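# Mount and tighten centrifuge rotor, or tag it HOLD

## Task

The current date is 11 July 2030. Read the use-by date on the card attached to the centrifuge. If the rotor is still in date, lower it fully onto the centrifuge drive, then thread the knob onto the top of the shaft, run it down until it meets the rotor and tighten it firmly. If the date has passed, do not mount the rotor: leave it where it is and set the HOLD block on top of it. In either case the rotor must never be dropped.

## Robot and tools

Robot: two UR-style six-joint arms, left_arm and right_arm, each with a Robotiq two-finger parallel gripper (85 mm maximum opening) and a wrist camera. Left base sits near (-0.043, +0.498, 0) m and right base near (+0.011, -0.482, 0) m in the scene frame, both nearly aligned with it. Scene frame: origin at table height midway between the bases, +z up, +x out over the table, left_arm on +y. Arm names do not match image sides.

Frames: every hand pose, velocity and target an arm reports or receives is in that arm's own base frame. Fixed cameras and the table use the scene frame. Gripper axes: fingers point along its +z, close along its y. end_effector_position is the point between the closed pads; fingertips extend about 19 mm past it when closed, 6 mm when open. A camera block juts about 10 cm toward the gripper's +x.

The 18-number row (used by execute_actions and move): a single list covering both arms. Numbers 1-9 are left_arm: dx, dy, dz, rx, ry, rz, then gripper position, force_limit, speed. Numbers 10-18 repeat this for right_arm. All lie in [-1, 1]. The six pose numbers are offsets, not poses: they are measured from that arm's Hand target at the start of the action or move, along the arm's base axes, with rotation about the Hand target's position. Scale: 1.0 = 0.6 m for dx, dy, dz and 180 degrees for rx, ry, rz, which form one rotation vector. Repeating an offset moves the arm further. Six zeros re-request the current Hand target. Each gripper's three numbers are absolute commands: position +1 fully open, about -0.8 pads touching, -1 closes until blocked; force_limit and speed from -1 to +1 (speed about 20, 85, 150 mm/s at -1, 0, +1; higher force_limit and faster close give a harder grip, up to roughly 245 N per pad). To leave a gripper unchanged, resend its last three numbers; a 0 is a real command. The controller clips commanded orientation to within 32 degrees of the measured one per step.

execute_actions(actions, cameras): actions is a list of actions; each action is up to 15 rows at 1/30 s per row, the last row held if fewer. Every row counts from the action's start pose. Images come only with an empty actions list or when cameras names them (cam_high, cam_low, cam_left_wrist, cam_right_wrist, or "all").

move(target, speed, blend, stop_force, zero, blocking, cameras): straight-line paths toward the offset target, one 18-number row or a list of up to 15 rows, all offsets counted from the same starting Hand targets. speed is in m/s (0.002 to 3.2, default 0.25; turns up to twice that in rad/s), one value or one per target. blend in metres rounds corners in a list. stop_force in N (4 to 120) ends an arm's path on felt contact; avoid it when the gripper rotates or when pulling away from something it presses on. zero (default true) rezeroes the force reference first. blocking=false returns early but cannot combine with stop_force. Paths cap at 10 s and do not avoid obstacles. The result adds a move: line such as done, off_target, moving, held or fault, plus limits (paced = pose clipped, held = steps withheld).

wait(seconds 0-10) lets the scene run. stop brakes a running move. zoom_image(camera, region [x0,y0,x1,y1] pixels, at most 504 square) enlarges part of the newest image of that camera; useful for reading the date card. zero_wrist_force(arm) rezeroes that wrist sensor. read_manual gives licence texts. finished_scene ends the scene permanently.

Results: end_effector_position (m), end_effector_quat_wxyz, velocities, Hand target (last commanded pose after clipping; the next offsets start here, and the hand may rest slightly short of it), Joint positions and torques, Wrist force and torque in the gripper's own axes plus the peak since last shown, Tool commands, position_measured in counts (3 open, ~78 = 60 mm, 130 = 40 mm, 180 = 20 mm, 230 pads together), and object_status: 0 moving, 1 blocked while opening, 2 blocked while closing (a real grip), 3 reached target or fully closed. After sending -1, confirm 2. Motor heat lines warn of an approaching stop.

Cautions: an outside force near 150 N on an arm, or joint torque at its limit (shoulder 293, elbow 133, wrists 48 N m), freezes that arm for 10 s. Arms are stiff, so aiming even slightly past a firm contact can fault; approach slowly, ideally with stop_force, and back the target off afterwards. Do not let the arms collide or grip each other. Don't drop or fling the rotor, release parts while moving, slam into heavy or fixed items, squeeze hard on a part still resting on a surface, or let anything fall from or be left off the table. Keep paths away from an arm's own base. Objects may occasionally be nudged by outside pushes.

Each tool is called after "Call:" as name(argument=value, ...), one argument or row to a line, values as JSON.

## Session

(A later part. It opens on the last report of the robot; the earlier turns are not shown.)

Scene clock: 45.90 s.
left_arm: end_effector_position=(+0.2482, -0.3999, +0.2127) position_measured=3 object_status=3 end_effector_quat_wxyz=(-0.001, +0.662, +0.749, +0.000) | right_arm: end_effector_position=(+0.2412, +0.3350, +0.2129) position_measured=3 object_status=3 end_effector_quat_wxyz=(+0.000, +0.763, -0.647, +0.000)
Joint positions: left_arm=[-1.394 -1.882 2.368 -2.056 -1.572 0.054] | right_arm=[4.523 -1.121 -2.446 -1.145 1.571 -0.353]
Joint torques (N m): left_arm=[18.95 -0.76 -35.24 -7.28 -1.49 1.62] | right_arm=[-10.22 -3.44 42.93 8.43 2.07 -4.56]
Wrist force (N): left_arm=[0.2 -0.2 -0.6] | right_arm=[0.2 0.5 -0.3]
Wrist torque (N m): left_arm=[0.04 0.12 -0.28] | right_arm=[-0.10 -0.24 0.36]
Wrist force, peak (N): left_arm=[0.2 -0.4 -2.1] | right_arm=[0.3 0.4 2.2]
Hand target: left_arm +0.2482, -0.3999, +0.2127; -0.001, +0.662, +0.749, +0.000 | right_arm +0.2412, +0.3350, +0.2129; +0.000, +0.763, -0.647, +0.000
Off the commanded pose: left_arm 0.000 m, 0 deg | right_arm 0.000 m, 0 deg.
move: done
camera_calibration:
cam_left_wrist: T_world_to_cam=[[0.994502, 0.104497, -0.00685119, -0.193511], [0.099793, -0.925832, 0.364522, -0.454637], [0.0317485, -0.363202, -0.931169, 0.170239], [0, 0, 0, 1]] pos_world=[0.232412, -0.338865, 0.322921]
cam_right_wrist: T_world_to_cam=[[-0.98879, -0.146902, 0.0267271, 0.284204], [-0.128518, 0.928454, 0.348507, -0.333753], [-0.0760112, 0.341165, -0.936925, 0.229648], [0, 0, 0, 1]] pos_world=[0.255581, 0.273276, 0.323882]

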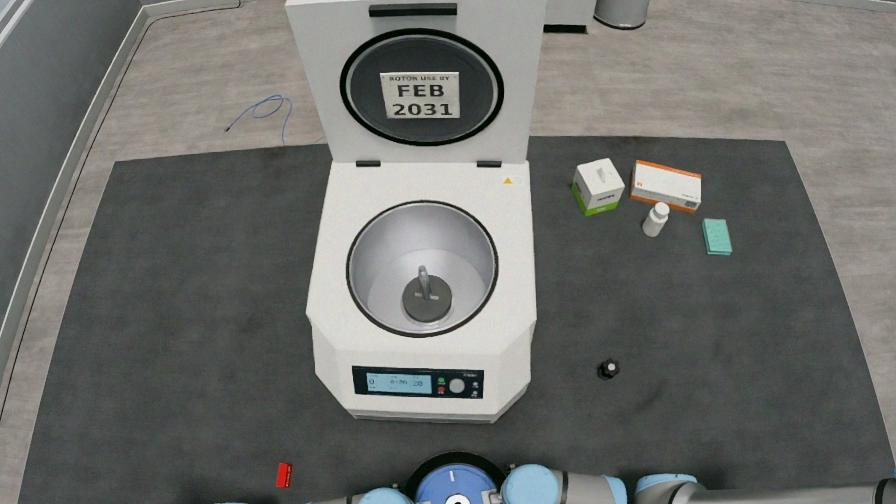

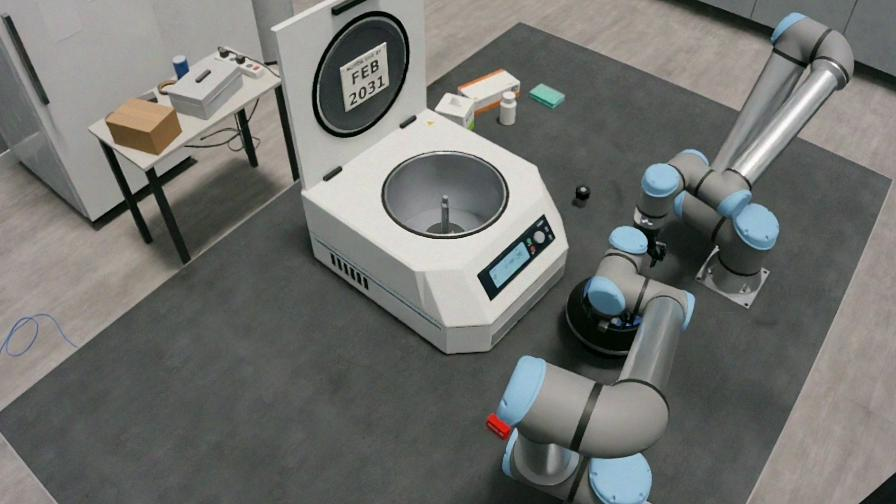

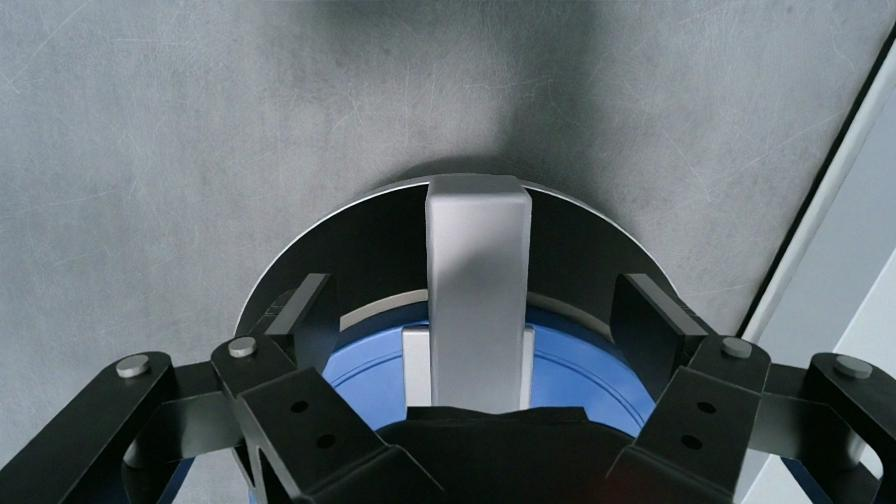

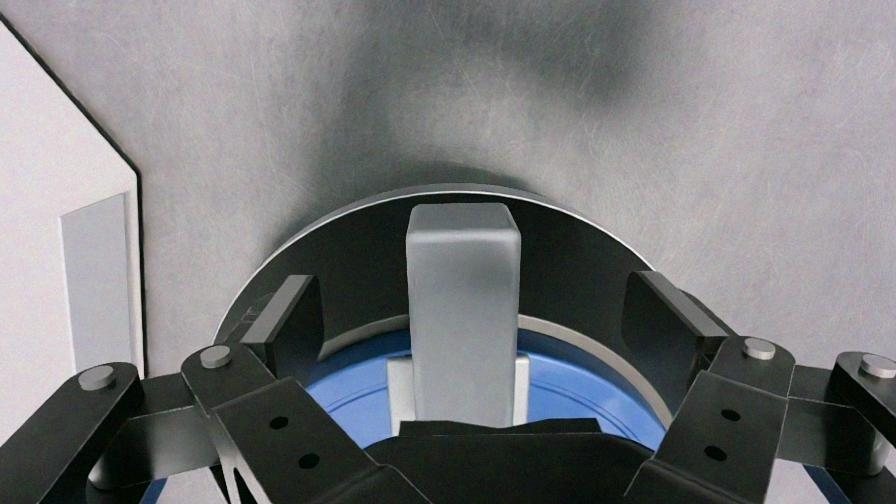

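Call:
move(
  target=[0.0017,0,-0.01,0,0,0,1,1,1,0.0033,0.0005,-0.01,0,0,0,1,1,1],
  speed=0.05,
  stop_force=12,
)

Call:
move(
  target=[0,0,0,0,0,0,-1,1,-1,0,0,0,0,0,0,-1,1,-1],
  cameras=["all"],
)

Scene clock: 47.83 s.
left_arm: end_effector_position=(+0.2492, -0.3999, +0.2067) position_measured=3 object_status=3 end_effector_quat_wxyz=(-0.001, +0.662, +0.749, +0.000) | right_arm: end_effector_position=(+0.2432, +0.3353, +0.2069) position_measured=3 object_status=3 end_effector_quat_wxyz=(+0.000, +0.763, -0.647, +0.000)
Joint positions: left_arm=[-1.391 -1.874 2.375 -2.071 -1.572 0.057] | right_arm=[4.518 -1.131 -2.452 -1.128 1.571 -0.358]
Joint torques (N m): left_arm=[20.34 -0.88 -35.3 -7.15 -1.22 1.81] | right_arm=[-11.36 -3.32 43.55 8.23 1.76 -4.56]
Wrist force (N): left_arm=[0.2 -0.1 -0.2] | right_arm=[0.2 0.1 -0.3]
Wrist torque (N m): left_arm=[0.04 0.12 -0.28] | right_arm=[-0.18 -0.25 0.37]
Wrist force, peak (N): left_arm=[0.7 -0.2 -0.6] | right_arm=[0.4 0.8 0.3]
Hand target: left_arm +0.2492, -0.3999, +0.2067; -0.001, +0.662, +0.749, +0.000 | right_arm +0.2432, +0.3353, +0.2069; +0.000, +0.763, -0.647, +0.000
Off the commanded pose: left_arm 0.000 m, 0 deg | right_arm 0.000 m, 0 deg.
move: done

Scene clock: 51.50 s.
left_arm: end_effector_position=(+0.2492, -0.3999, +0.2067) position_measured=172 object_status=0 end_effector_quat_wxyz=(-0.001, +0.662, +0.749, +0.000) | right_arm: end_effector_position=(+0.2432, +0.3353, +0.2069) position_measured=172 object_status=0 end_effector_quat_wxyz=(+0.000, +0.763, -0.647, +0.000)
Joint positions: left_arm=[-1.391 -1.874 2.375 -2.071 -1.572 0.057] | right_arm=[4.518 -1.131 -2.452 -1.128 1.571 -0.358]
Joint torques (N m): left_arm=[19.2 -1.09 -35.93 -6.48 2.93 0.94] | right_arm=[-1.96 -2.93 43.88 7.27 1.77 -4.26]
Wrist force (N): left_arm=[21.3 -11.1 -33.6] | right_arm=[21.3 6.7 -27.8]
Wrist torque (N m): left_arm=[0.19 -0.15 0.09] | right_arm=[0.10 -0.44 0.68]
Wrist force, peak (N): left_arm=[21.2 -11.1 -33.8] | right_arm=[21.1 6.8 -28.4]
Hand target: left_arm +0.2492, -0.3999, +0.2067; -0.001, +0.662, +0.749, +0.000 | right_arm +0.2432, +0.3353, +0.2069; +0.000, +0.763, -0.647, +0.000
Off the commanded pose: left_arm 0.000 m, 0 deg | right_arm 0.000 m, 0 deg.
move: done
camera_calibration:
cam_left_wrist: T_world_to_cam=[[0.994504, 0.104469, -0.00695824, -0.194522], [0.0998029, -0.9258, 0.3646, -0.452566], [0.0316474, -0.36329, -0.931138, 0.164604], [0, 0, 0, 1]] pos_world=[0.233411, -0.338866, 0.316921]
cam_right_wrist: T_world_to_cam=[[-0.988791, -0.146898, 0.0267133, 0.28639], [-0.128512, 0.928422, 0.348593, -0.331704], [-0.0760089, 0.341253, -0.936893, 0.224041], [0, 0, 0, 1]] pos_world=[0.257581, 0.273576, 0.317882]

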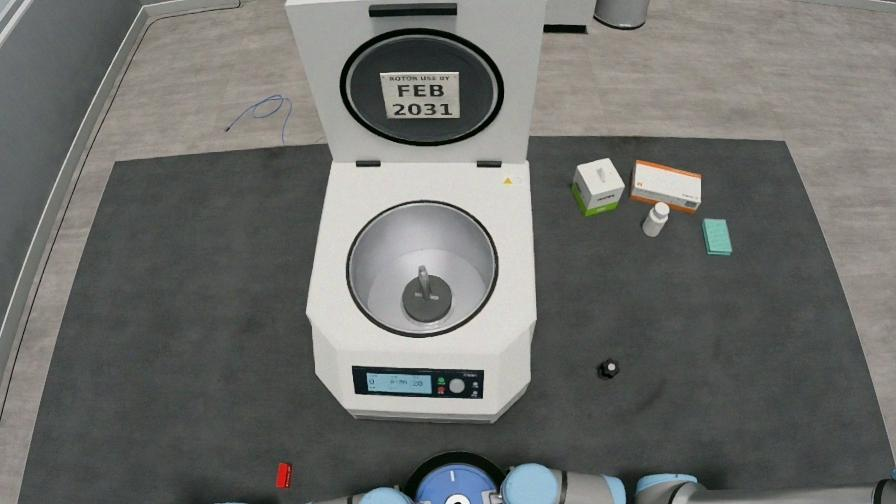

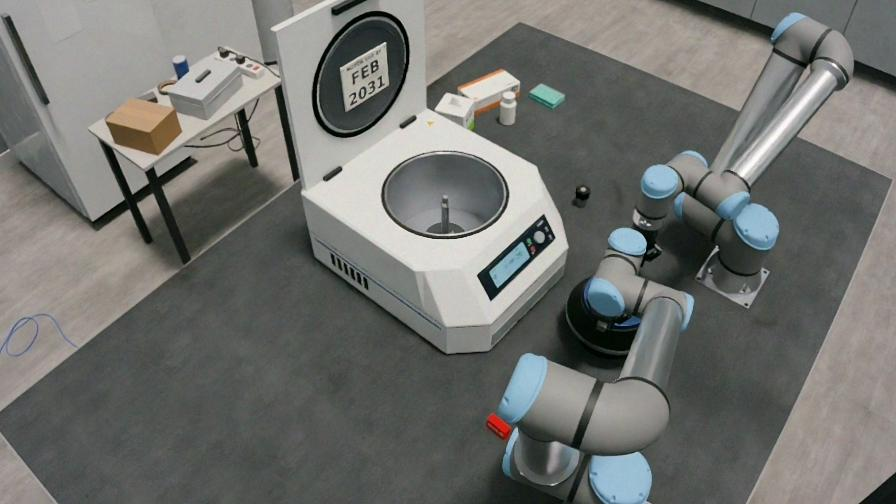

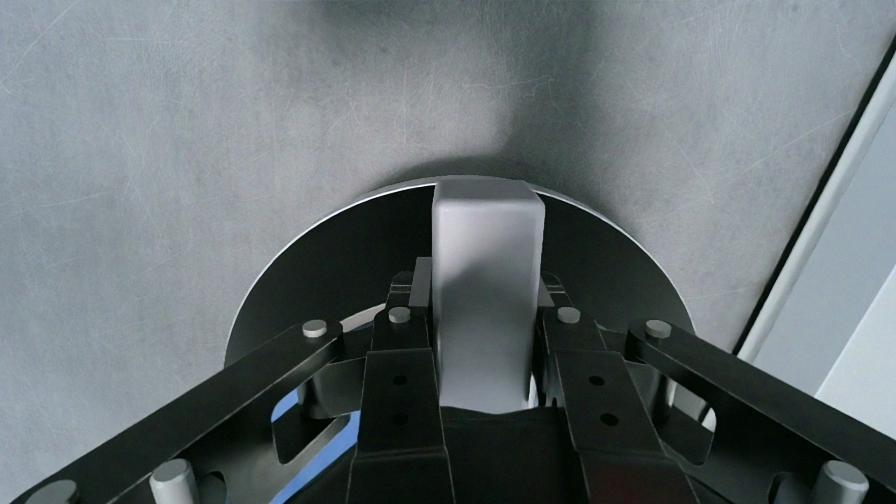

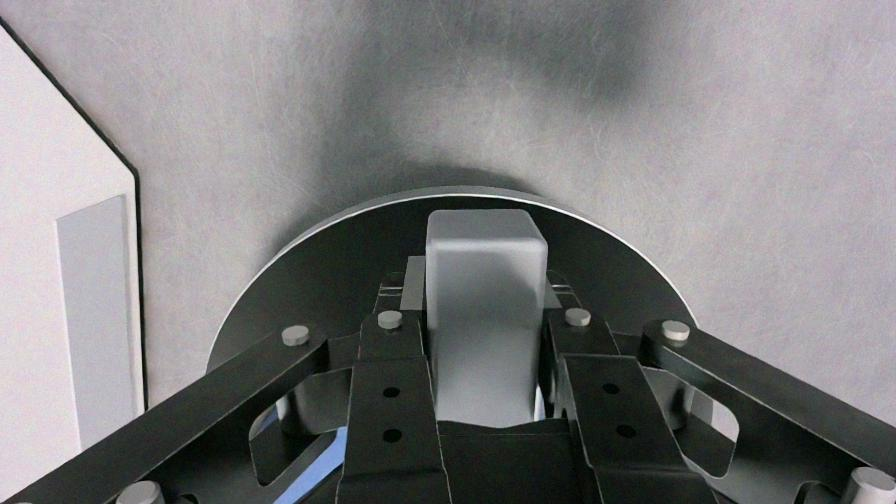

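Call:
wait(
  seconds=0.5,
)

Scene clock: 52.43 s.
left_arm: end_effector_position=(+0.2492, -0.3999, +0.2067) position_measured=172 object_status=2 end_effector_quat_wxyz=(-0.001, +0.662, +0.749, +0.000) | right_arm: end_effector_position=(+0.2432, +0.3353, +0.2069) position_measured=172 object_status=2 end_effector_quat_wxyz=(+0.000, +0.763, -0.647, +0.000)
Joint positions: left_arm=[-1.391 -1.874 2.375 -2.071 -1.572 0.057] | right_arm=[4.518 -1.131 -2.452 -1.128 1.571 -0.358]
Joint torques (N m): left_arm=[19.21 -1.95 -35.05 -5.9 3.89 -0.72] | right_arm=[7.12 -2.95 43.57 5.56 2.03 -4.73]
Wrist force (N): left_arm=[21.5 -11.3 -33.8] | right_arm=[21.0 6.7 -27.6]
Wrist torque (N m): left_arm=[0.15 -0.17 0.09] | right_arm=[0.12 -0.38 0.69]
Wrist force, peak (N): left_arm=[21.4 -11.1 -34.2] | right_arm=[21.6 6.5 -28.2]
Hand target: left_arm +0.2492, -0.3999, +0.2067; -0.001, +0.662, +0.749, +0.000 | right_arm +0.2432, +0.3353, +0.2069; +0.000, +0.763, -0.647, +0.000
Tool commands: left_gripper/position=-1.0 left_gripper/force_limit=+1.0 left_gripper/speed=-1.0 right_gripper/position=-1.0 right_gripper/force_limit=+1.0 right_gripper/speed=-1.0
Off the commanded pose: left_arm 0.000 m, 0 deg | right_arm 0.000 m, 0 deg.
wait: 0.50 s; at rest from the start

Call:
move(
  target=[0,0,0.04,0,0,0,-1,1,-1,0,0,0.04,0,0,0,-1,1,-1],
  speed=0.03,
  cameras=["cam_low","cam_left_wrist","cam_right_wrist"],
)

Scene clock: 54.00 s.
left_arm: end_effector_position=(+0.2492, -0.3999, +0.2306) position_measured=172 object_status=2 end_effector_quat_wxyz=(-0.001, +0.662, +0.749, +0.000) | right_arm: end_effector_position=(+0.2432, +0.3353, +0.2308) position_measured=172 object_status=2 end_effector_quat_wxyz=(+0.000, +0.763, -0.647, +0.000)
Joint positions: left_arm=[-1.391 -1.899 2.344 -2.015 -1.572 0.057] | right_arm=[4.518 -1.107 -2.419 -1.186 1.571 -0.358]
Joint torques (N m): left_arm=[19.75 -57.84 -68.65 -1.35 2.1 -1.47] | right_arm=[-11.19 38.44 73.21 0.79 -4.97 -4]
Wrist force (N): left_arm=[-18.3 -3.4 38.7] | right_arm=[-18.7 -3.4 36.8]
Wrist torque (N m): left_arm=[0.21 0.31 0.18] | right_arm=[0.03 -0.08 0.79]
Wrist force, peak (N): left_arm=[-30.0 -3.0 40.7] | right_arm=[-29.6 -3.3 39.5]
Hand target: left_arm +0.2492, -0.3999, +0.2307; -0.001, +0.662, +0.749, +0.000 | right_arm +0.2432, +0.3353, +0.2309; +0.000, +0.763, -0.647, +0.000
Off the commanded pose: left_arm 0.000 m, 0 deg | right_arm 0.000 m, 0 deg.
move: done
camera_calibration:
cam_left_wrist: T_world_to_cam=[[0.994502, 0.104493, -0.00686095, -0.19448], [0.0997894, -0.925798, 0.364609, -0.461289], [0.0317471, -0.363289, -0.931135, 0.186831], [0, 0, 0, 1]] pos_world=[0.233512, -0.338866, 0.340821]
cam_right_wrist: T_world_to_cam=[[-0.988777, -0.146993, 0.0266919, 0.285782], [-0.128616, 0.928439, 0.348509, -0.339984], [-0.0760103, 0.341164, -0.936925, 0.246468], [0, 0, 0, 1]] pos_world=[0.257581, 0.273576, 0.341782]
Images, in order (width x height): cam_low 896x504, cam_left_wrist 896x504, cam_right_wrist 896x504.

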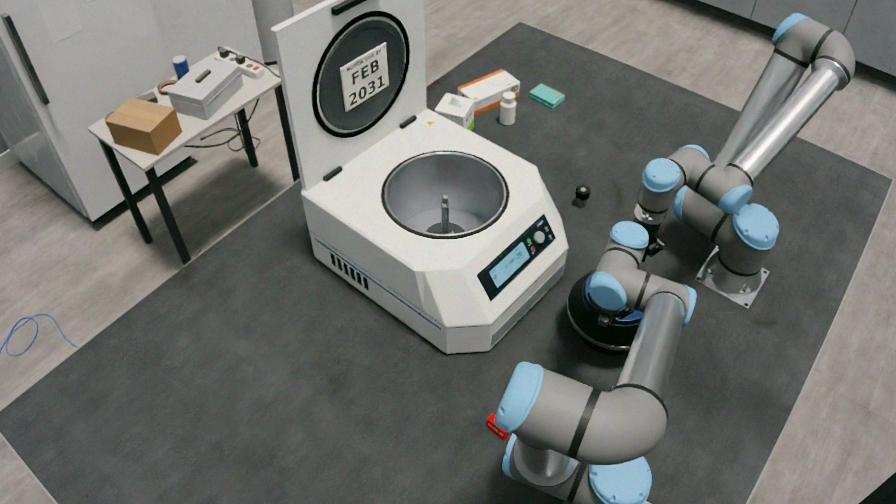

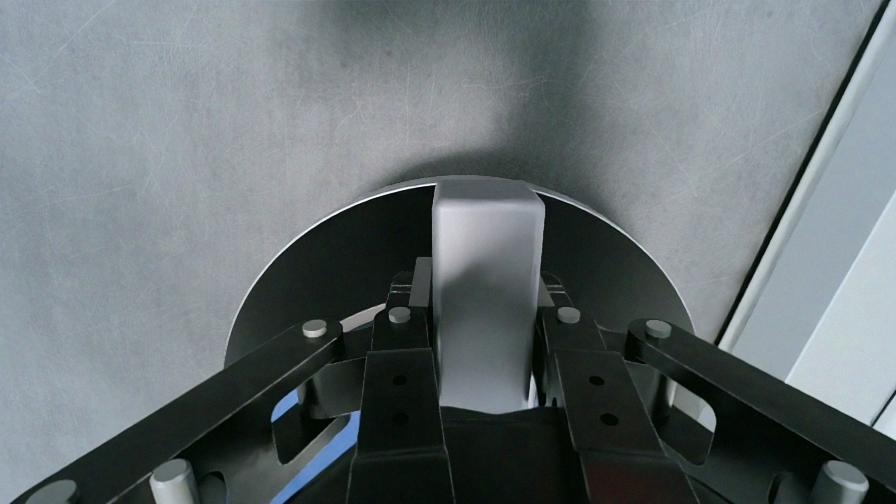

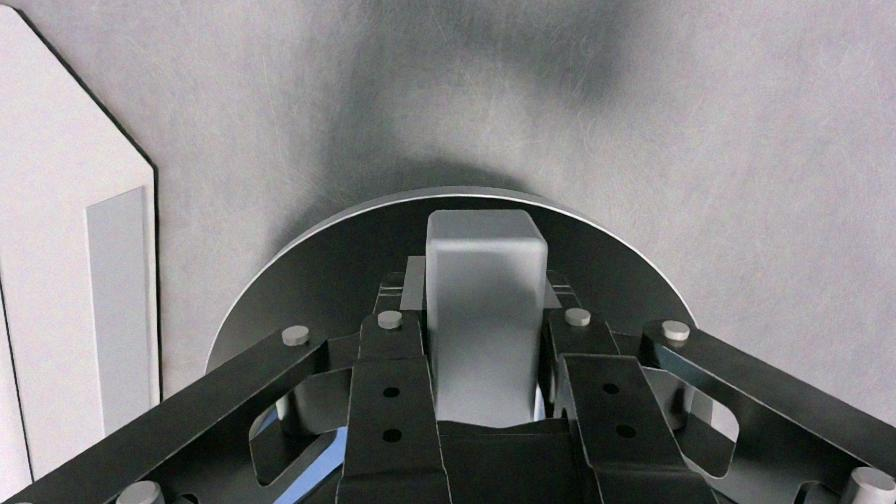

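Call:
move(
  target=[0,-0.001,0.56,0,0,0,-1,1,-1,0,0.001,0.56,0,0,0,-1,1,-1],
  speed=0.12,
  cameras=["cam_low","cam_high"],
)

Scene clock: 57.80 s.
left_arm: end_effector_position=(+0.2492, -0.4004, +0.5665) position_measured=172 object_status=2 end_effector_quat_wxyz=(-0.001, +0.662, +0.749, +0.000) | right_arm: end_effector_position=(+0.2432, +0.3358, +0.5668) position_measured=172 object_status=2 end_effector_quat_wxyz=(+0.000, +0.763, -0.647, +0.000)
Joint positions: left_arm=[-1.392 -1.978 1.789 -1.381 -1.572 0.056] | right_arm=[4.519 -1.061 -1.842 -1.809 1.571 -0.357]
Joint torques (N m): left_arm=[-33.91 15.85 -96.13 -27.36 0.71 -2.02] | right_arm=[33.22 -21.65 97.21 24.01 4.43 2.57]
Wrist force (N): left_arm=[81.2 -1.8 39.4] | right_arm=[79.7 -1.5 36.7]
Wrist torque (N m): left_arm=[0.14 -1.08 0.17] | right_arm=[0.00 -1.18 0.39]
Wrist force, peak (N): left_arm=[81.2 -1.8 39.4] | right_arm=[79.7 -1.5 36.7]
Hand target: left_arm +0.2492, -0.4005, +0.5667; -0.001, +0.662, +0.749, +0.000 | right_arm +0.2432, +0.3359, +0.5669; +0.000, +0.763, -0.647, +0.000
Off the commanded pose: left_arm 0.000 m, 0 deg | right_arm 0.000 m, 0 deg.
move: done
Images, in order (width x height): cam_high 896x504, cam_low 896x504.

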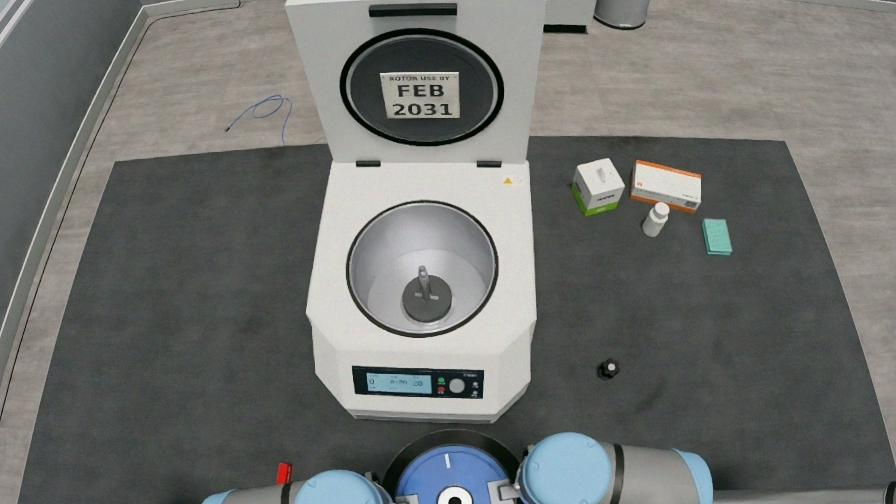

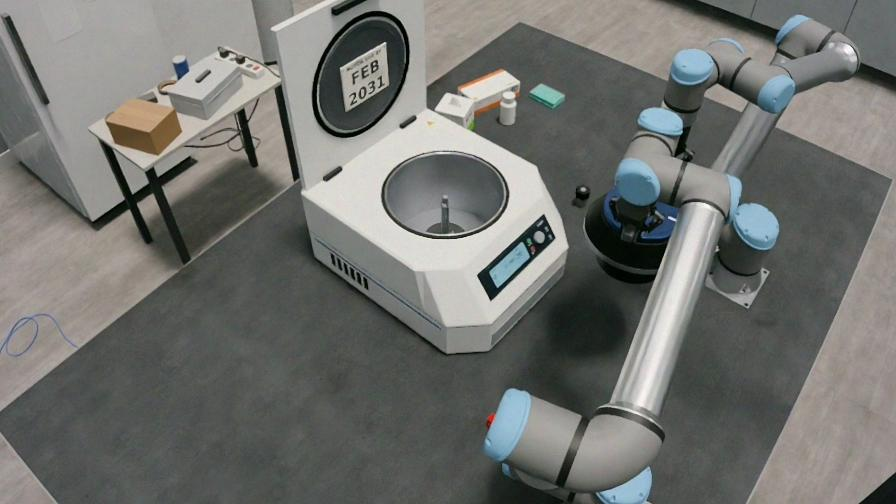

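Call:
move(
  target=[-0.0001,0.0006,0,0,0,0,-1,1,-1,0.0001,-0.0006,0,0,0,0,-1,1,-1],
  speed=0.05,
)

Scene clock: 59.03 s.
left_arm: end_effector_position=(+0.2492, -0.4002, +0.5667) position_measured=172 object_status=2 end_effector_quat_wxyz=(-0.001, +0.662, +0.749, +0.000) | right_arm: end_effector_position=(+0.2433, +0.3356, +0.5669) position_measured=172 object_status=2 end_effector_quat_wxyz=(+0.000, +0.763, -0.647, +0.000)
Joint positions: left_arm=[-1.392 -1.978 1.789 -1.381 -1.572 0.056] | right_arm=[4.518 -1.061 -1.842 -1.809 1.571 -0.358]
Joint torques (N m): left_arm=[-32 -25.79 -76.49 -24.02 -1.61 0.65] | right_arm=[7.5 6.46 81.86 22.53 9.61 -4.94]
Wrist force (N): left_arm=[65.1 -2.1 39.5] | right_arm=[63.3 -1.5 36.4]
Wrist torque (N m): left_arm=[0.06 -0.86 0.13] | right_arm=[-0.04 -0.96 0.40]
Wrist force, peak (N): left_arm=[84.7 -1.8 39.6] | right_arm=[82.8 -1.4 37.2]
Hand target: left_arm +0.2492, -0.4001, +0.5667; -0.001, +0.662, +0.749, +0.000 | right_arm +0.2433, +0.3355, +0.5669; +0.000, +0.763, -0.647, +0.000
Off the commanded pose: left_arm 0.000 m, 0 deg | right_arm 0.000 m, 0 deg.
move: done

Call:
move(
  target=[-0.0003,0.0022,0,0,0,0,-1,1,-1,0.0003,-0.0022,0,0,0,0,-1,1,-1],
  speed=0.05,
)

Scene clock: 60.07 s.
left_arm: end_effector_position=(+0.2490, -0.3990, +0.5667) position_measured=172 object_status=2 end_effector_quat_wxyz=(-0.001, +0.662, +0.749, +0.000) | right_arm: end_effector_position=(+0.2434, +0.3344, +0.5669) position_measured=172 object_status=2 end_effector_quat_wxyz=(+0.000, +0.763, -0.647, -0.001)
Joint positions: left_arm=[-1.392 -1.98 1.79 -1.38 -1.572 0.056] | right_arm=[4.517 -1.059 -1.843 -1.81 1.572 -0.359]
Joint torques (N m): left_arm=[6.66 -67.74 -60.12 2.75 -1.74 1.54] | right_arm=[-22.12 48.15 68.78 -1.45 -1.76 -4.94]
Wrist force (N): left_arm=[-33.4 -3.5 38.8] | right_arm=[-34.1 -3.3 36.8]
Wrist torque (N m): left_arm=[0.11 0.52 0.18] | right_arm=[-0.09 0.08 0.67]
Wrist force, peak (N): left_arm=[64.0 -1.9 39.4] | right_arm=[62.9 -1.9 36.4]
Hand target: left_arm +0.2490, -0.3988, +0.5667; -0.001, +0.662, +0.749, +0.000 | right_arm +0.2434, +0.3342, +0.5669; +0.000, +0.763, -0.647, +0.000
Off the commanded pose: left_arm 0.000 m, 0 deg | right_arm 0.000 m, 0 deg.
move: done

Call:
move(
  target=[
    [0.0355,0.0020,0,0,0,0.0222,-1,1,-1,0.0645,0.0098,0,0,0,0.0222,-1,1,-1],
    [0.0710,0.0028,0,0,0,0.0444,-1,1,-1,0.1288,0.0205,0,0,0,0.0444,-1,1,-1],
    [0.1070,0.0028,0,0,0,0.0667,-1,1,-1,0.1928,0.0323,0,0,0,0.0667,-1,1,-1],
  ],
  speed=0.08,
  blend=[0.01,0.01,0],
)

Scene clock: 65.30 s.
left_arm: end_effector_position=(+0.3132, -0.3971, +0.5667) position_measured=172 object_status=2 end_effector_quat_wxyz=(-0.001, +0.580, +0.814, +0.000) | right_arm: end_effector_position=(+0.3591, +0.3536, +0.5669) position_measured=172 object_status=2 end_effector_quat_wxyz=(+0.000, +0.826, -0.564, +0.000)
Joint positions: left_arm=[-1.254 -1.918 1.753 -1.405 -1.572 -0.016] | right_arm=[4.272 -1.22 -1.755 -1.737 1.572 -0.814]
Joint torques (N m): left_arm=[22.81 -24.89 -84.14 -10.24 -1.16 -2.91] | right_arm=[-13.36 28.08 86.61 10.76 2.65 -5.32]
Wrist force (N): left_arm=[-4.6 -4.0 38.5] | right_arm=[-5.2 -4.0 36.7]
Wrist torque (N m): left_arm=[0.25 0.12 0.47] | right_arm=[0.07 -0.23 0.82]
Wrist force, peak (N): left_arm=[-61.1 -6.0 39.3] | right_arm=[-61.3 -0.2 37.9]
Hand target: left_arm +0.3132, -0.3971, +0.5667; -0.001, +0.580, +0.814, +0.000 | right_arm +0.3591, +0.3536, +0.5669; +0.000, +0.826, -0.564, +0.000
Off the commanded pose: left_arm 0.000 m, 0 deg | right_arm 0.000 m, 0 deg.
move: done

Call:
move(
  target=[
    [0.0417,0.0012,0,0,0,0.0222,-1,1,-1,0.0692,0.0148,0,0,0,0.0222,-1,1,-1],
    [0.0842,0.0015,0,0,0,0.0444,-1,1,-1,0.1380,0.0305,0,0,0,0.0444,-1,1,-1],
    [0.1268,0.0008,0,0,0,0.0667,-1,1,-1,0.2062,0.0472,0,0,0,0.0667,-1,1,-1],
  ],
  speed=0.08,
  blend=[0.01,0.01,0],
  cameras=["cam_low","cam_high"],
)

Scene clock: 67.90 s.
left_arm: end_effector_position=(+0.3892, -0.3966, +0.5667) position_measured=172 object_status=2 end_effector_quat_wxyz=(-0.001, +0.492, +0.871, +0.000) | right_arm: end_effector_position=(+0.4828, +0.3819, +0.5669) position_measured=172 object_status=2 end_effector_quat_wxyz=(+0.000, +0.880, -0.474, +0.000)
Joint positions: left_arm=[-1.113 -1.832 1.695 -1.433 -1.572 -0.084] | right_arm=[4.097 -1.411 -1.616 -1.685 1.572 -1.198]
Joint torques (N m): left_arm=[18.26 -25.48 -87.31 -15.44 -1.07 -2.96] | right_arm=[-0.64 47.52 88.26 12.1 7.22 -5.02]
Wrist force (N): left_arm=[14.0 -4.7 38.6] | right_arm=[13.2 -4.6 36.6]
Wrist torque (N m): left_arm=[0.35 -0.15 0.63] | right_arm=[0.10 -0.43 0.90]
Wrist force, peak (N): left_arm=[13.3 -5.0 39.2] | right_arm=[13.0 -5.0 36.6]
Hand target: left_arm +0.3893, -0.3966, +0.5667; -0.001, +0.492, +0.871, +0.000 | right_arm +0.4828, +0.3819, +0.5669; +0.000, +0.880, -0.474, +0.000
Off the commanded pose: left_arm 0.000 m, 0 deg | right_arm 0.000 m, 0 deg.
move: done
Images, in order (width x height): cam_high 896x504, cam_low 896x504.

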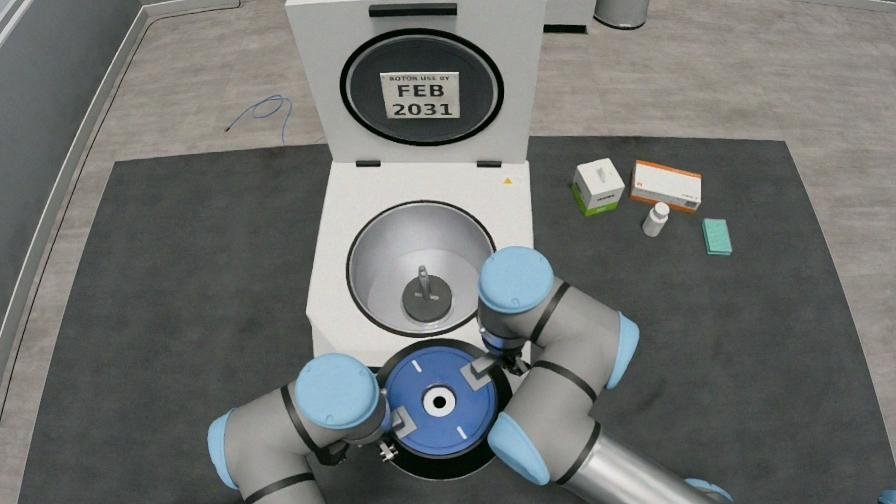

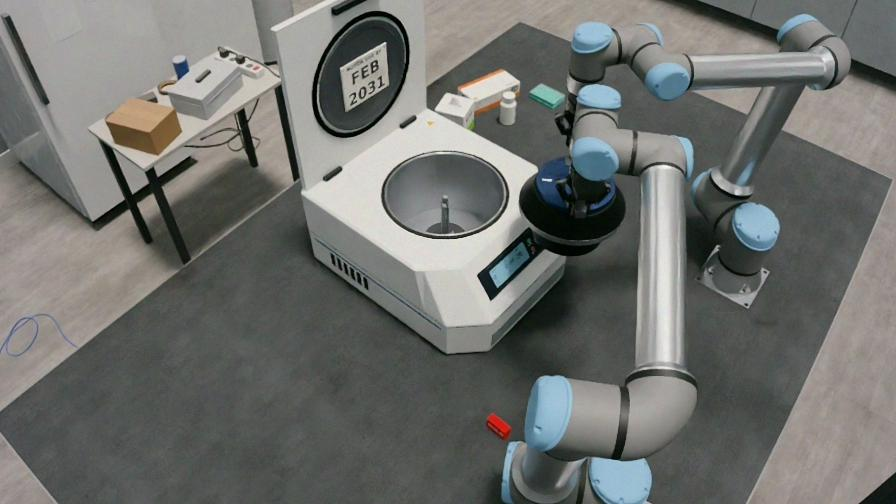

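Call:
move(
  target=[0,0,0,-0.143,-0.086,0,-1,1,-1,0,0,0,0,0,0,-1,1,-1],
  speed=0.1,
  cameras=["cam_low","cam_high","cam_left_wrist"],
)

Scene clock: 71.73 s.
left_arm: end_effector_position=(+0.3892, -0.3965, +0.5666) position_measured=172 object_status=2 end_effector_quat_wxyz=(+0.225, +0.475, +0.841, -0.128) | right_arm: end_effector_position=(+0.4801, +0.3848, +0.5649) position_measured=172 object_status=2 end_effector_quat_wxyz=(+0.000, +0.881, -0.473, -0.006) end_effector_velocity=(-0.001, +0.000, -0.006) end_effector_angular_velocity=(-0.007, +0.007, +0.000)
Joint positions: left_arm=[-1.144 -2.07 2.01 -2.031 -1.515 -0.1] | right_arm=[4.099 -1.413 -1.618 -1.683 1.582 -1.198]
Joint velocities: left_arm=[within noise] | right_arm=[0 -0.003 -0.007 0 0.001 0]
Joint torques (N m): left_arm=[-14.3 -62.22 -77.25 -18.04 6.07 -2.75] | right_arm=[-1.31 51.04 66.51 4.91 -1.46 -0.61]
Wrist force (N): left_arm=[5.4 -7.9 50.5] | right_arm=[-21.0 -7.8 29.4]
Wrist torque (N m): left_arm=[0.51 2.31 0.40] | right_arm=[0.06 0.35 1.39]
Wrist force, peak (N): left_arm=[-116.5 -5.9 113.4] | right_arm=[-157.1 -5.5 33.1]
Hand target: left_arm +0.3893, -0.3966, +0.5667; +0.225, +0.475, +0.841, -0.128 | right_arm +0.4801, +0.3848, +0.5649; +0.000, +0.881, -0.473, -0.006 (not the last commanded pose)
Tool commands: left_gripper/position=-1.0 left_gripper/force_limit=+1.0 left_gripper/speed=-1.0 right_gripper/position=-1.0 right_gripper/force_limit=+1.0 right_gripper/speed=-1.0
Off the commanded pose: left_arm 0.000 m, 0 deg | right_arm 0.004 m, 1 deg.
FORCE FAULT: contact force on the right arm reached its limit, and that arm stopped. The contact can be on any part of that arm, not only on its tool. That arm's remaining commands of this call were not run. That arm is still stopped at the end of this call. That arm stays stopped for about 10 more seconds. Until then a move that you send moves the other arm only, and its call returns only when the move has ended. Once the stop has ended, the next robot result says so. If the stop ends while you think or write, that arm runs what you send next, counted from a new Hand target: where the arm stands when the stop ends. While its stop runs, that arm takes no new command, but its gripper still runs the gripper command that each later call begins with. Until it ends, the stop uses up actions while you think or wait. An arm that is not stopped still takes commands.
move: fault (right_arm)
camera_calibration:
cam_left_wrist: T_world_to_cam=[[0.86647, 0.499222, 0.00288709, -0.130883], [0.309547, -0.541783, 0.781442, -0.760184], [0.391677, -0.676202, -0.623971, 0.0583723], [0, 0, 0, 1]] pos_world=[0.325856, -0.307043, 0.63084]
Images, in order (width x height): cam_high 896x504, cam_low 896x504, cam_left_wrist 896x504.

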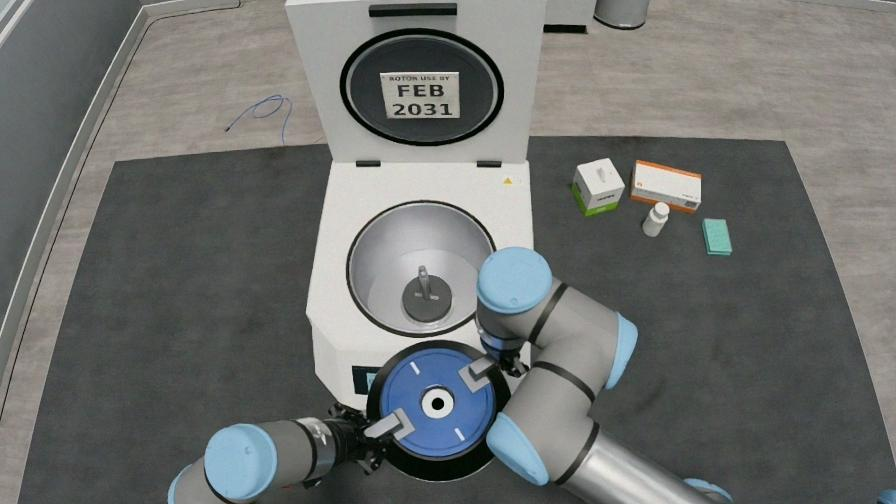

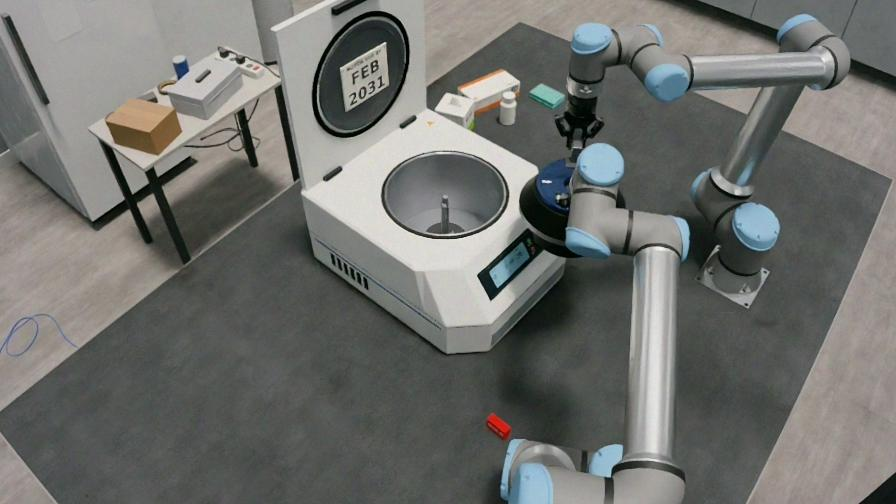

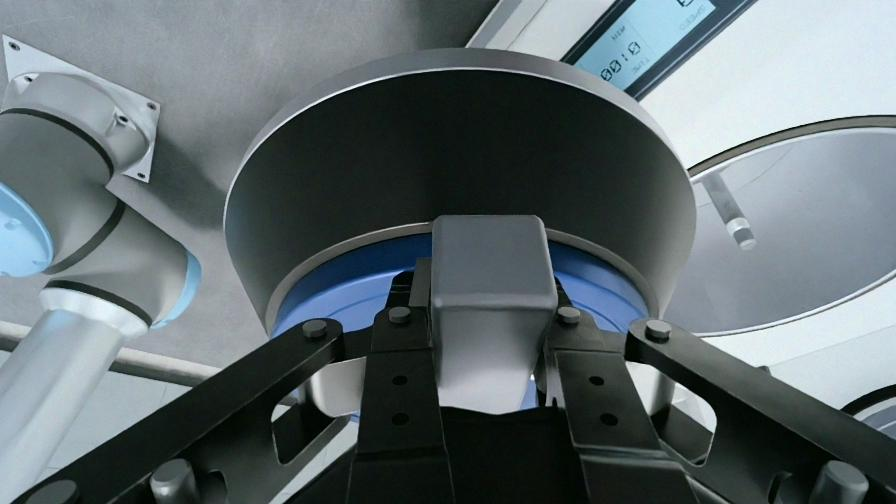

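Call:
wait(
  seconds=9.5,
)

Scene clock: 81.53 s.
left_arm: end_effector_position=(+0.3893, -0.3966, +0.5667) position_measured=172 object_status=2 end_effector_quat_wxyz=(+0.225, +0.475, +0.841, -0.128) | right_arm: end_effector_position=(+0.4799, +0.3846, +0.5620) position_measured=172 object_status=2 end_effector_quat_wxyz=(+0.002, +0.881, -0.473, -0.006)
Joint positions: left_arm=[-1.144 -2.07 2.01 -2.031 -1.515 -0.1] | right_arm=[4.099 -1.414 -1.621 -1.683 1.582 -1.198]
Joint torques (N m): left_arm=[7.84 -29.33 -98.22 -13.42 6.79 -3.04] | right_arm=[-0.07 50.63 63.25 5.2 -0.79 -0.56]
Wrist force (N): left_arm=[11.2 -10.4 50.5] | right_arm=[-16.2 -10.3 26.2]
Wrist torque (N m): left_arm=[0.97 2.51 0.77] | right_arm=[0.22 -0.20 1.42]
Wrist force, peak (N): left_arm=[9.3 -10.5 52.4] | right_arm=[-20.0 -7.7 29.7]
Hand target: left_arm +0.3893, -0.3966, +0.5667; +0.225, +0.475, +0.841, -0.128 | right_arm +0.4799, +0.3846, +0.5620; +0.002, +0.881, -0.473, -0.006 (not the last commanded pose)
Tool commands: left_gripper/position=-1.0 left_gripper/force_limit=+1.0 left_gripper/speed=-1.0 right_gripper/position=-1.0 right_gripper/force_limit=+1.0 right_gripper/speed=-1.0
Off the commanded pose: left_arm 0.000 m, 0 deg | right_arm 0.006 m, 1 deg.
FORCE FAULT, CONTINUED: the right arm's stop, for the force fault that an earlier result reported, is over. The rest of the stop counts as 19 of the actions that you can send in this scene. That arm's target is now where it stood when the stop ended, not its last command. That arm accepts commands again.
wait: 9.50 s; at rest from the start

Call:
move(
  target=[0,0,0,0,0,0,-1,1,-1,0,0,0.0067,-0.0006,-0.004,0,-1,1,-1],
  speed=0.02,
)

Scene clock: 83.80 s.
left_arm: end_effector_position=(+0.3893, -0.3966, +0.5667) position_measured=172 object_status=2 end_effector_quat_wxyz=(+0.225, +0.475, +0.841, -0.128) | right_arm: end_effector_position=(+0.4799, +0.3846, +0.5659) position_measured=172 object_status=2 end_effector_quat_wxyz=(+0.000, +0.881, -0.473, +0.000)
Joint positions: left_arm=[-1.144 -2.07 2.01 -2.031 -1.515 -0.1] | right_arm=[4.104 -1.411 -1.618 -1.684 1.571 -1.193]
Joint torques (N m): left_arm=[10.22 -30.38 -93.26 -14.49 5.53 -2.91] | right_arm=[7.41 75.62 83.23 1.9 -6.74 2.27]
Wrist force (N): left_arm=[13.3 -8.2 43.3] | right_arm=[-11.4 -8.4 32.0]
Wrist torque (N m): left_arm=[0.19 1.33 0.52] | right_arm=[-0.42 0.01 1.26]
Wrist force, peak (N): left_arm=[11.3 -10.1 50.8] | right_arm=[-11.4 -8.4 32.0]
Hand target: left_arm +0.3893, -0.3966, +0.5667; +0.225, +0.475, +0.841, -0.128 | right_arm +0.4799, +0.3846, +0.5660; +0.000, +0.881, -0.473, +0.000
Off the commanded pose: left_arm 0.000 m, 0 deg | right_arm 0.000 m, 0 deg.
move: done

Call:
move(
  target=[
    [0.0408,-0.0020,0,0,0,0.0222,-1,1,-1,0.0650,0.0167,0,0,0,0.0222,-1,1,-1],
    [0.0822,-0.0048,0,0,0,0.0444,-1,1,-1,0.1292,0.0342,0,0,0,0.0444,-1,1,-1],
    [0.1242,-0.0085,0,0,0,0.0667,-1,1,-1,0.1928,0.0523,0,0,0,0.0667,-1,1,-1],
  ],
  speed=0.08,
  blend=[0.01,0.01,0],
  cameras=["cam_low","cam_high"],
)

Scene clock: 87.83 s.
left_arm: end_effector_position=(+0.4637, -0.4017, +0.5667) position_measured=172 object_status=2 end_effector_quat_wxyz=(+0.237, +0.385, +0.886, -0.104) | right_arm: end_effector_position=(+0.5955, +0.4160, +0.5660) position_measured=172 object_status=2 end_effector_quat_wxyz=(+0.000, +0.926, -0.379, +0.000)
Joint positions: left_arm=[-1.059 -1.967 1.953 -2.068 -1.454 -0.208] | right_arm=[3.994 -1.598 -1.444 -1.671 1.57 -1.513]
Joint torques (N m): left_arm=[21.5 -28.77 -97.78 -20.75 7.46 -2.56] | right_arm=[-6.15 70.24 84.88 3.33 5.45 -5.74]
Wrist force (N): left_arm=[29.2 -8.0 33.6] | right_arm=[7.7 -7.8 31.8]
Wrist torque (N m): left_arm=[0.22 1.23 0.45] | right_arm=[-0.25 -0.19 1.48]
Wrist force, peak (N): left_arm=[29.5 -7.8 35.1] | right_arm=[-9.8 -6.3 33.7]
Hand target: left_arm +0.4638, -0.4017, +0.5667; +0.237, +0.385, +0.886, -0.104 | right_arm +0.5956, +0.4160, +0.5660; +0.000, +0.926, -0.379, +0.000
Off the commanded pose: left_arm 0.000 m, 0 deg | right_arm 0.000 m, 0 deg.
move: done
Images, in order (width x height): cam_high 896x504, cam_low 896x504.

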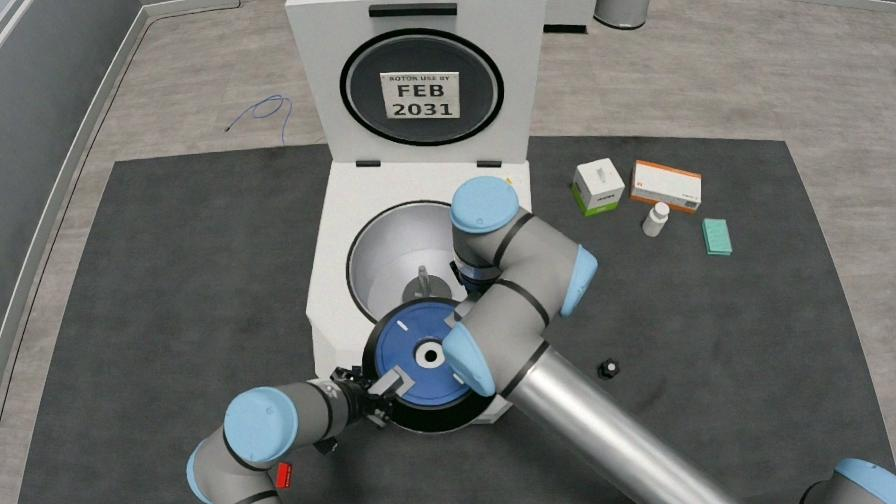

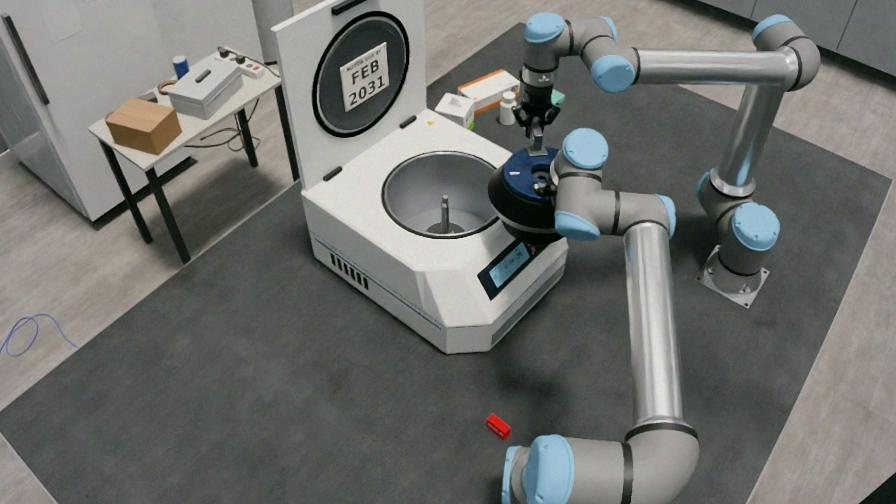

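Call:
move(
  target=[
    [0.0428,-0.0043,0,0,0,0.0222,-1,1,-1,0.0630,0.0189,0,0,0,0.0222,-1,1,-1],
    [0.0861,-0.0093,0,0,0,0.0444,-1,1,-1,0.1250,0.0387,0,0,0,0.0444,-1,1,-1],
    [0.1305,-0.0152,0,0,0,0.0667,-1,1,-1,0.1864,0.0590,0,0,0,0.0667,-1,1,-1],
  ],
  speed=0.08,
  blend=[0.01,0.01,0],
  cameras=["all"],
)

Call:
zoom_image(
  camera="cam_low",
  region=[360, 100, 620, 300],
)

Scene clock: 90.27 s.
left_arm: end_effector_position=(+0.5420, -0.4108, +0.5667) position_measured=172 object_status=2 end_effector_quat_wxyz=(+0.246, +0.290, +0.921, -0.078) | right_arm: end_effector_position=(+0.7074, +0.4514, +0.5660) position_measured=172 object_status=2 end_effector_quat_wxyz=(+0.000, +0.960, -0.280, +0.000)
Joint positions: left_arm=[-0.987 -1.848 1.872 -2.088 -1.387 -0.331] | right_arm=[3.919 -1.791 -1.225 -1.696 1.57 -1.797]
Joint torques (N m): left_arm=[24.41 -34.21 -99.04 -22.41 9.28 -3.12] | right_arm=[2.2 95.45 82.97 2.18 8.57 -5.46]
Wrist force (N): left_arm=[41.6 -6.2 27.4] | right_arm=[20.3 -5.6 31.8]
Wrist torque (N m): left_arm=[0.21 1.06 0.22] | right_arm=[-0.11 -0.16 1.27]
Wrist force, peak (N): left_arm=[43.6 -7.3 26.5] | right_arm=[22.9 -6.9 32.0]
Hand target: left_arm +0.5421, -0.4108, +0.5667; +0.246, +0.290, +0.921, -0.078 | right_arm +0.7074, +0.4514, +0.5660; +0.000, +0.960, -0.280, +0.000
Off the commanded pose: left_arm 0.000 m, 0 deg | right_arm 0.000 m, 0 deg.
move: done
camera_calibration:
cam_left_wrist: T_world_to_cam=[[0.588447, 0.808531, 0.00286205, 0.0216875], [0.502947, -0.368811, 0.781679, -0.849206], [0.633068, -0.458537, -0.623674, -0.0527574], [0, 0, 0, 1]] pos_world=[0.447743, -0.354922, 0.630841]
cam_right_wrist: T_world_to_cam=[[-0.550716, -0.834262, 0.0267956, 0.753199], [-0.777474, 0.524381, 0.347215, 0.137093], [-0.30372, 0.170384, -0.937403, 0.794716], [0, 0, 0, 1]] pos_world=[0.762756, 0.421069, 0.677185]

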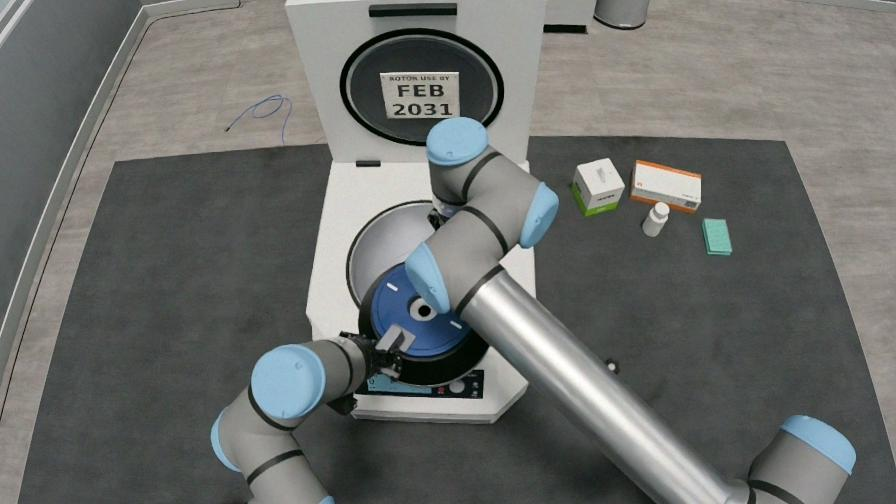

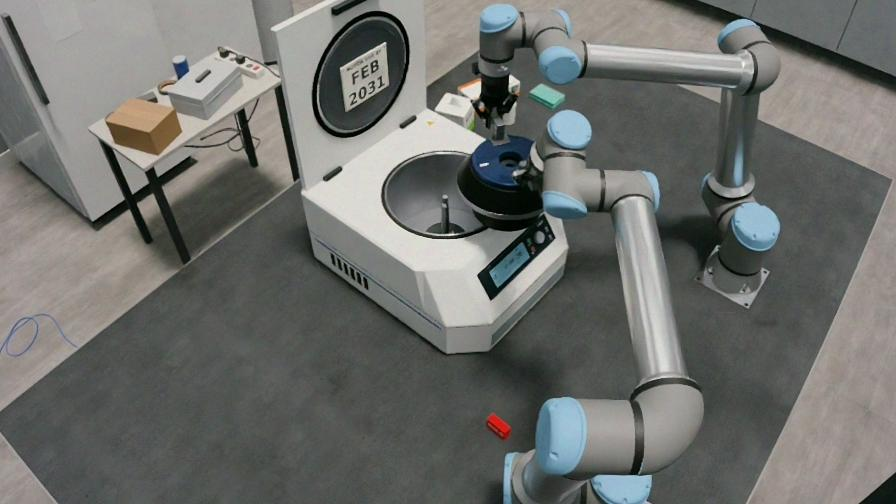

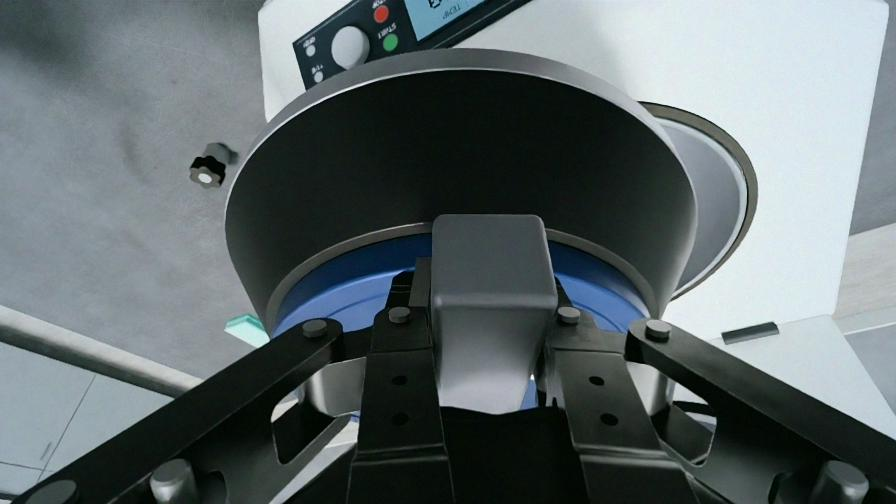

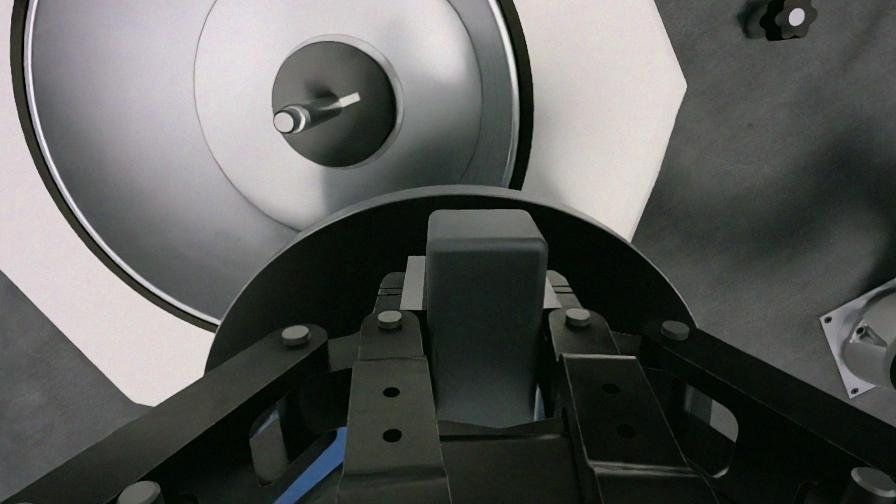

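Scaled by 1.938 from the camera's 896x504 image, which has a finer 1280x720 frame.

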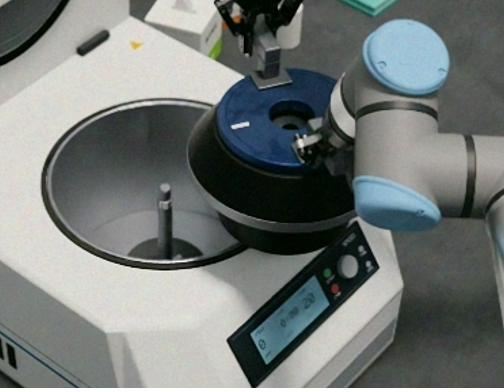

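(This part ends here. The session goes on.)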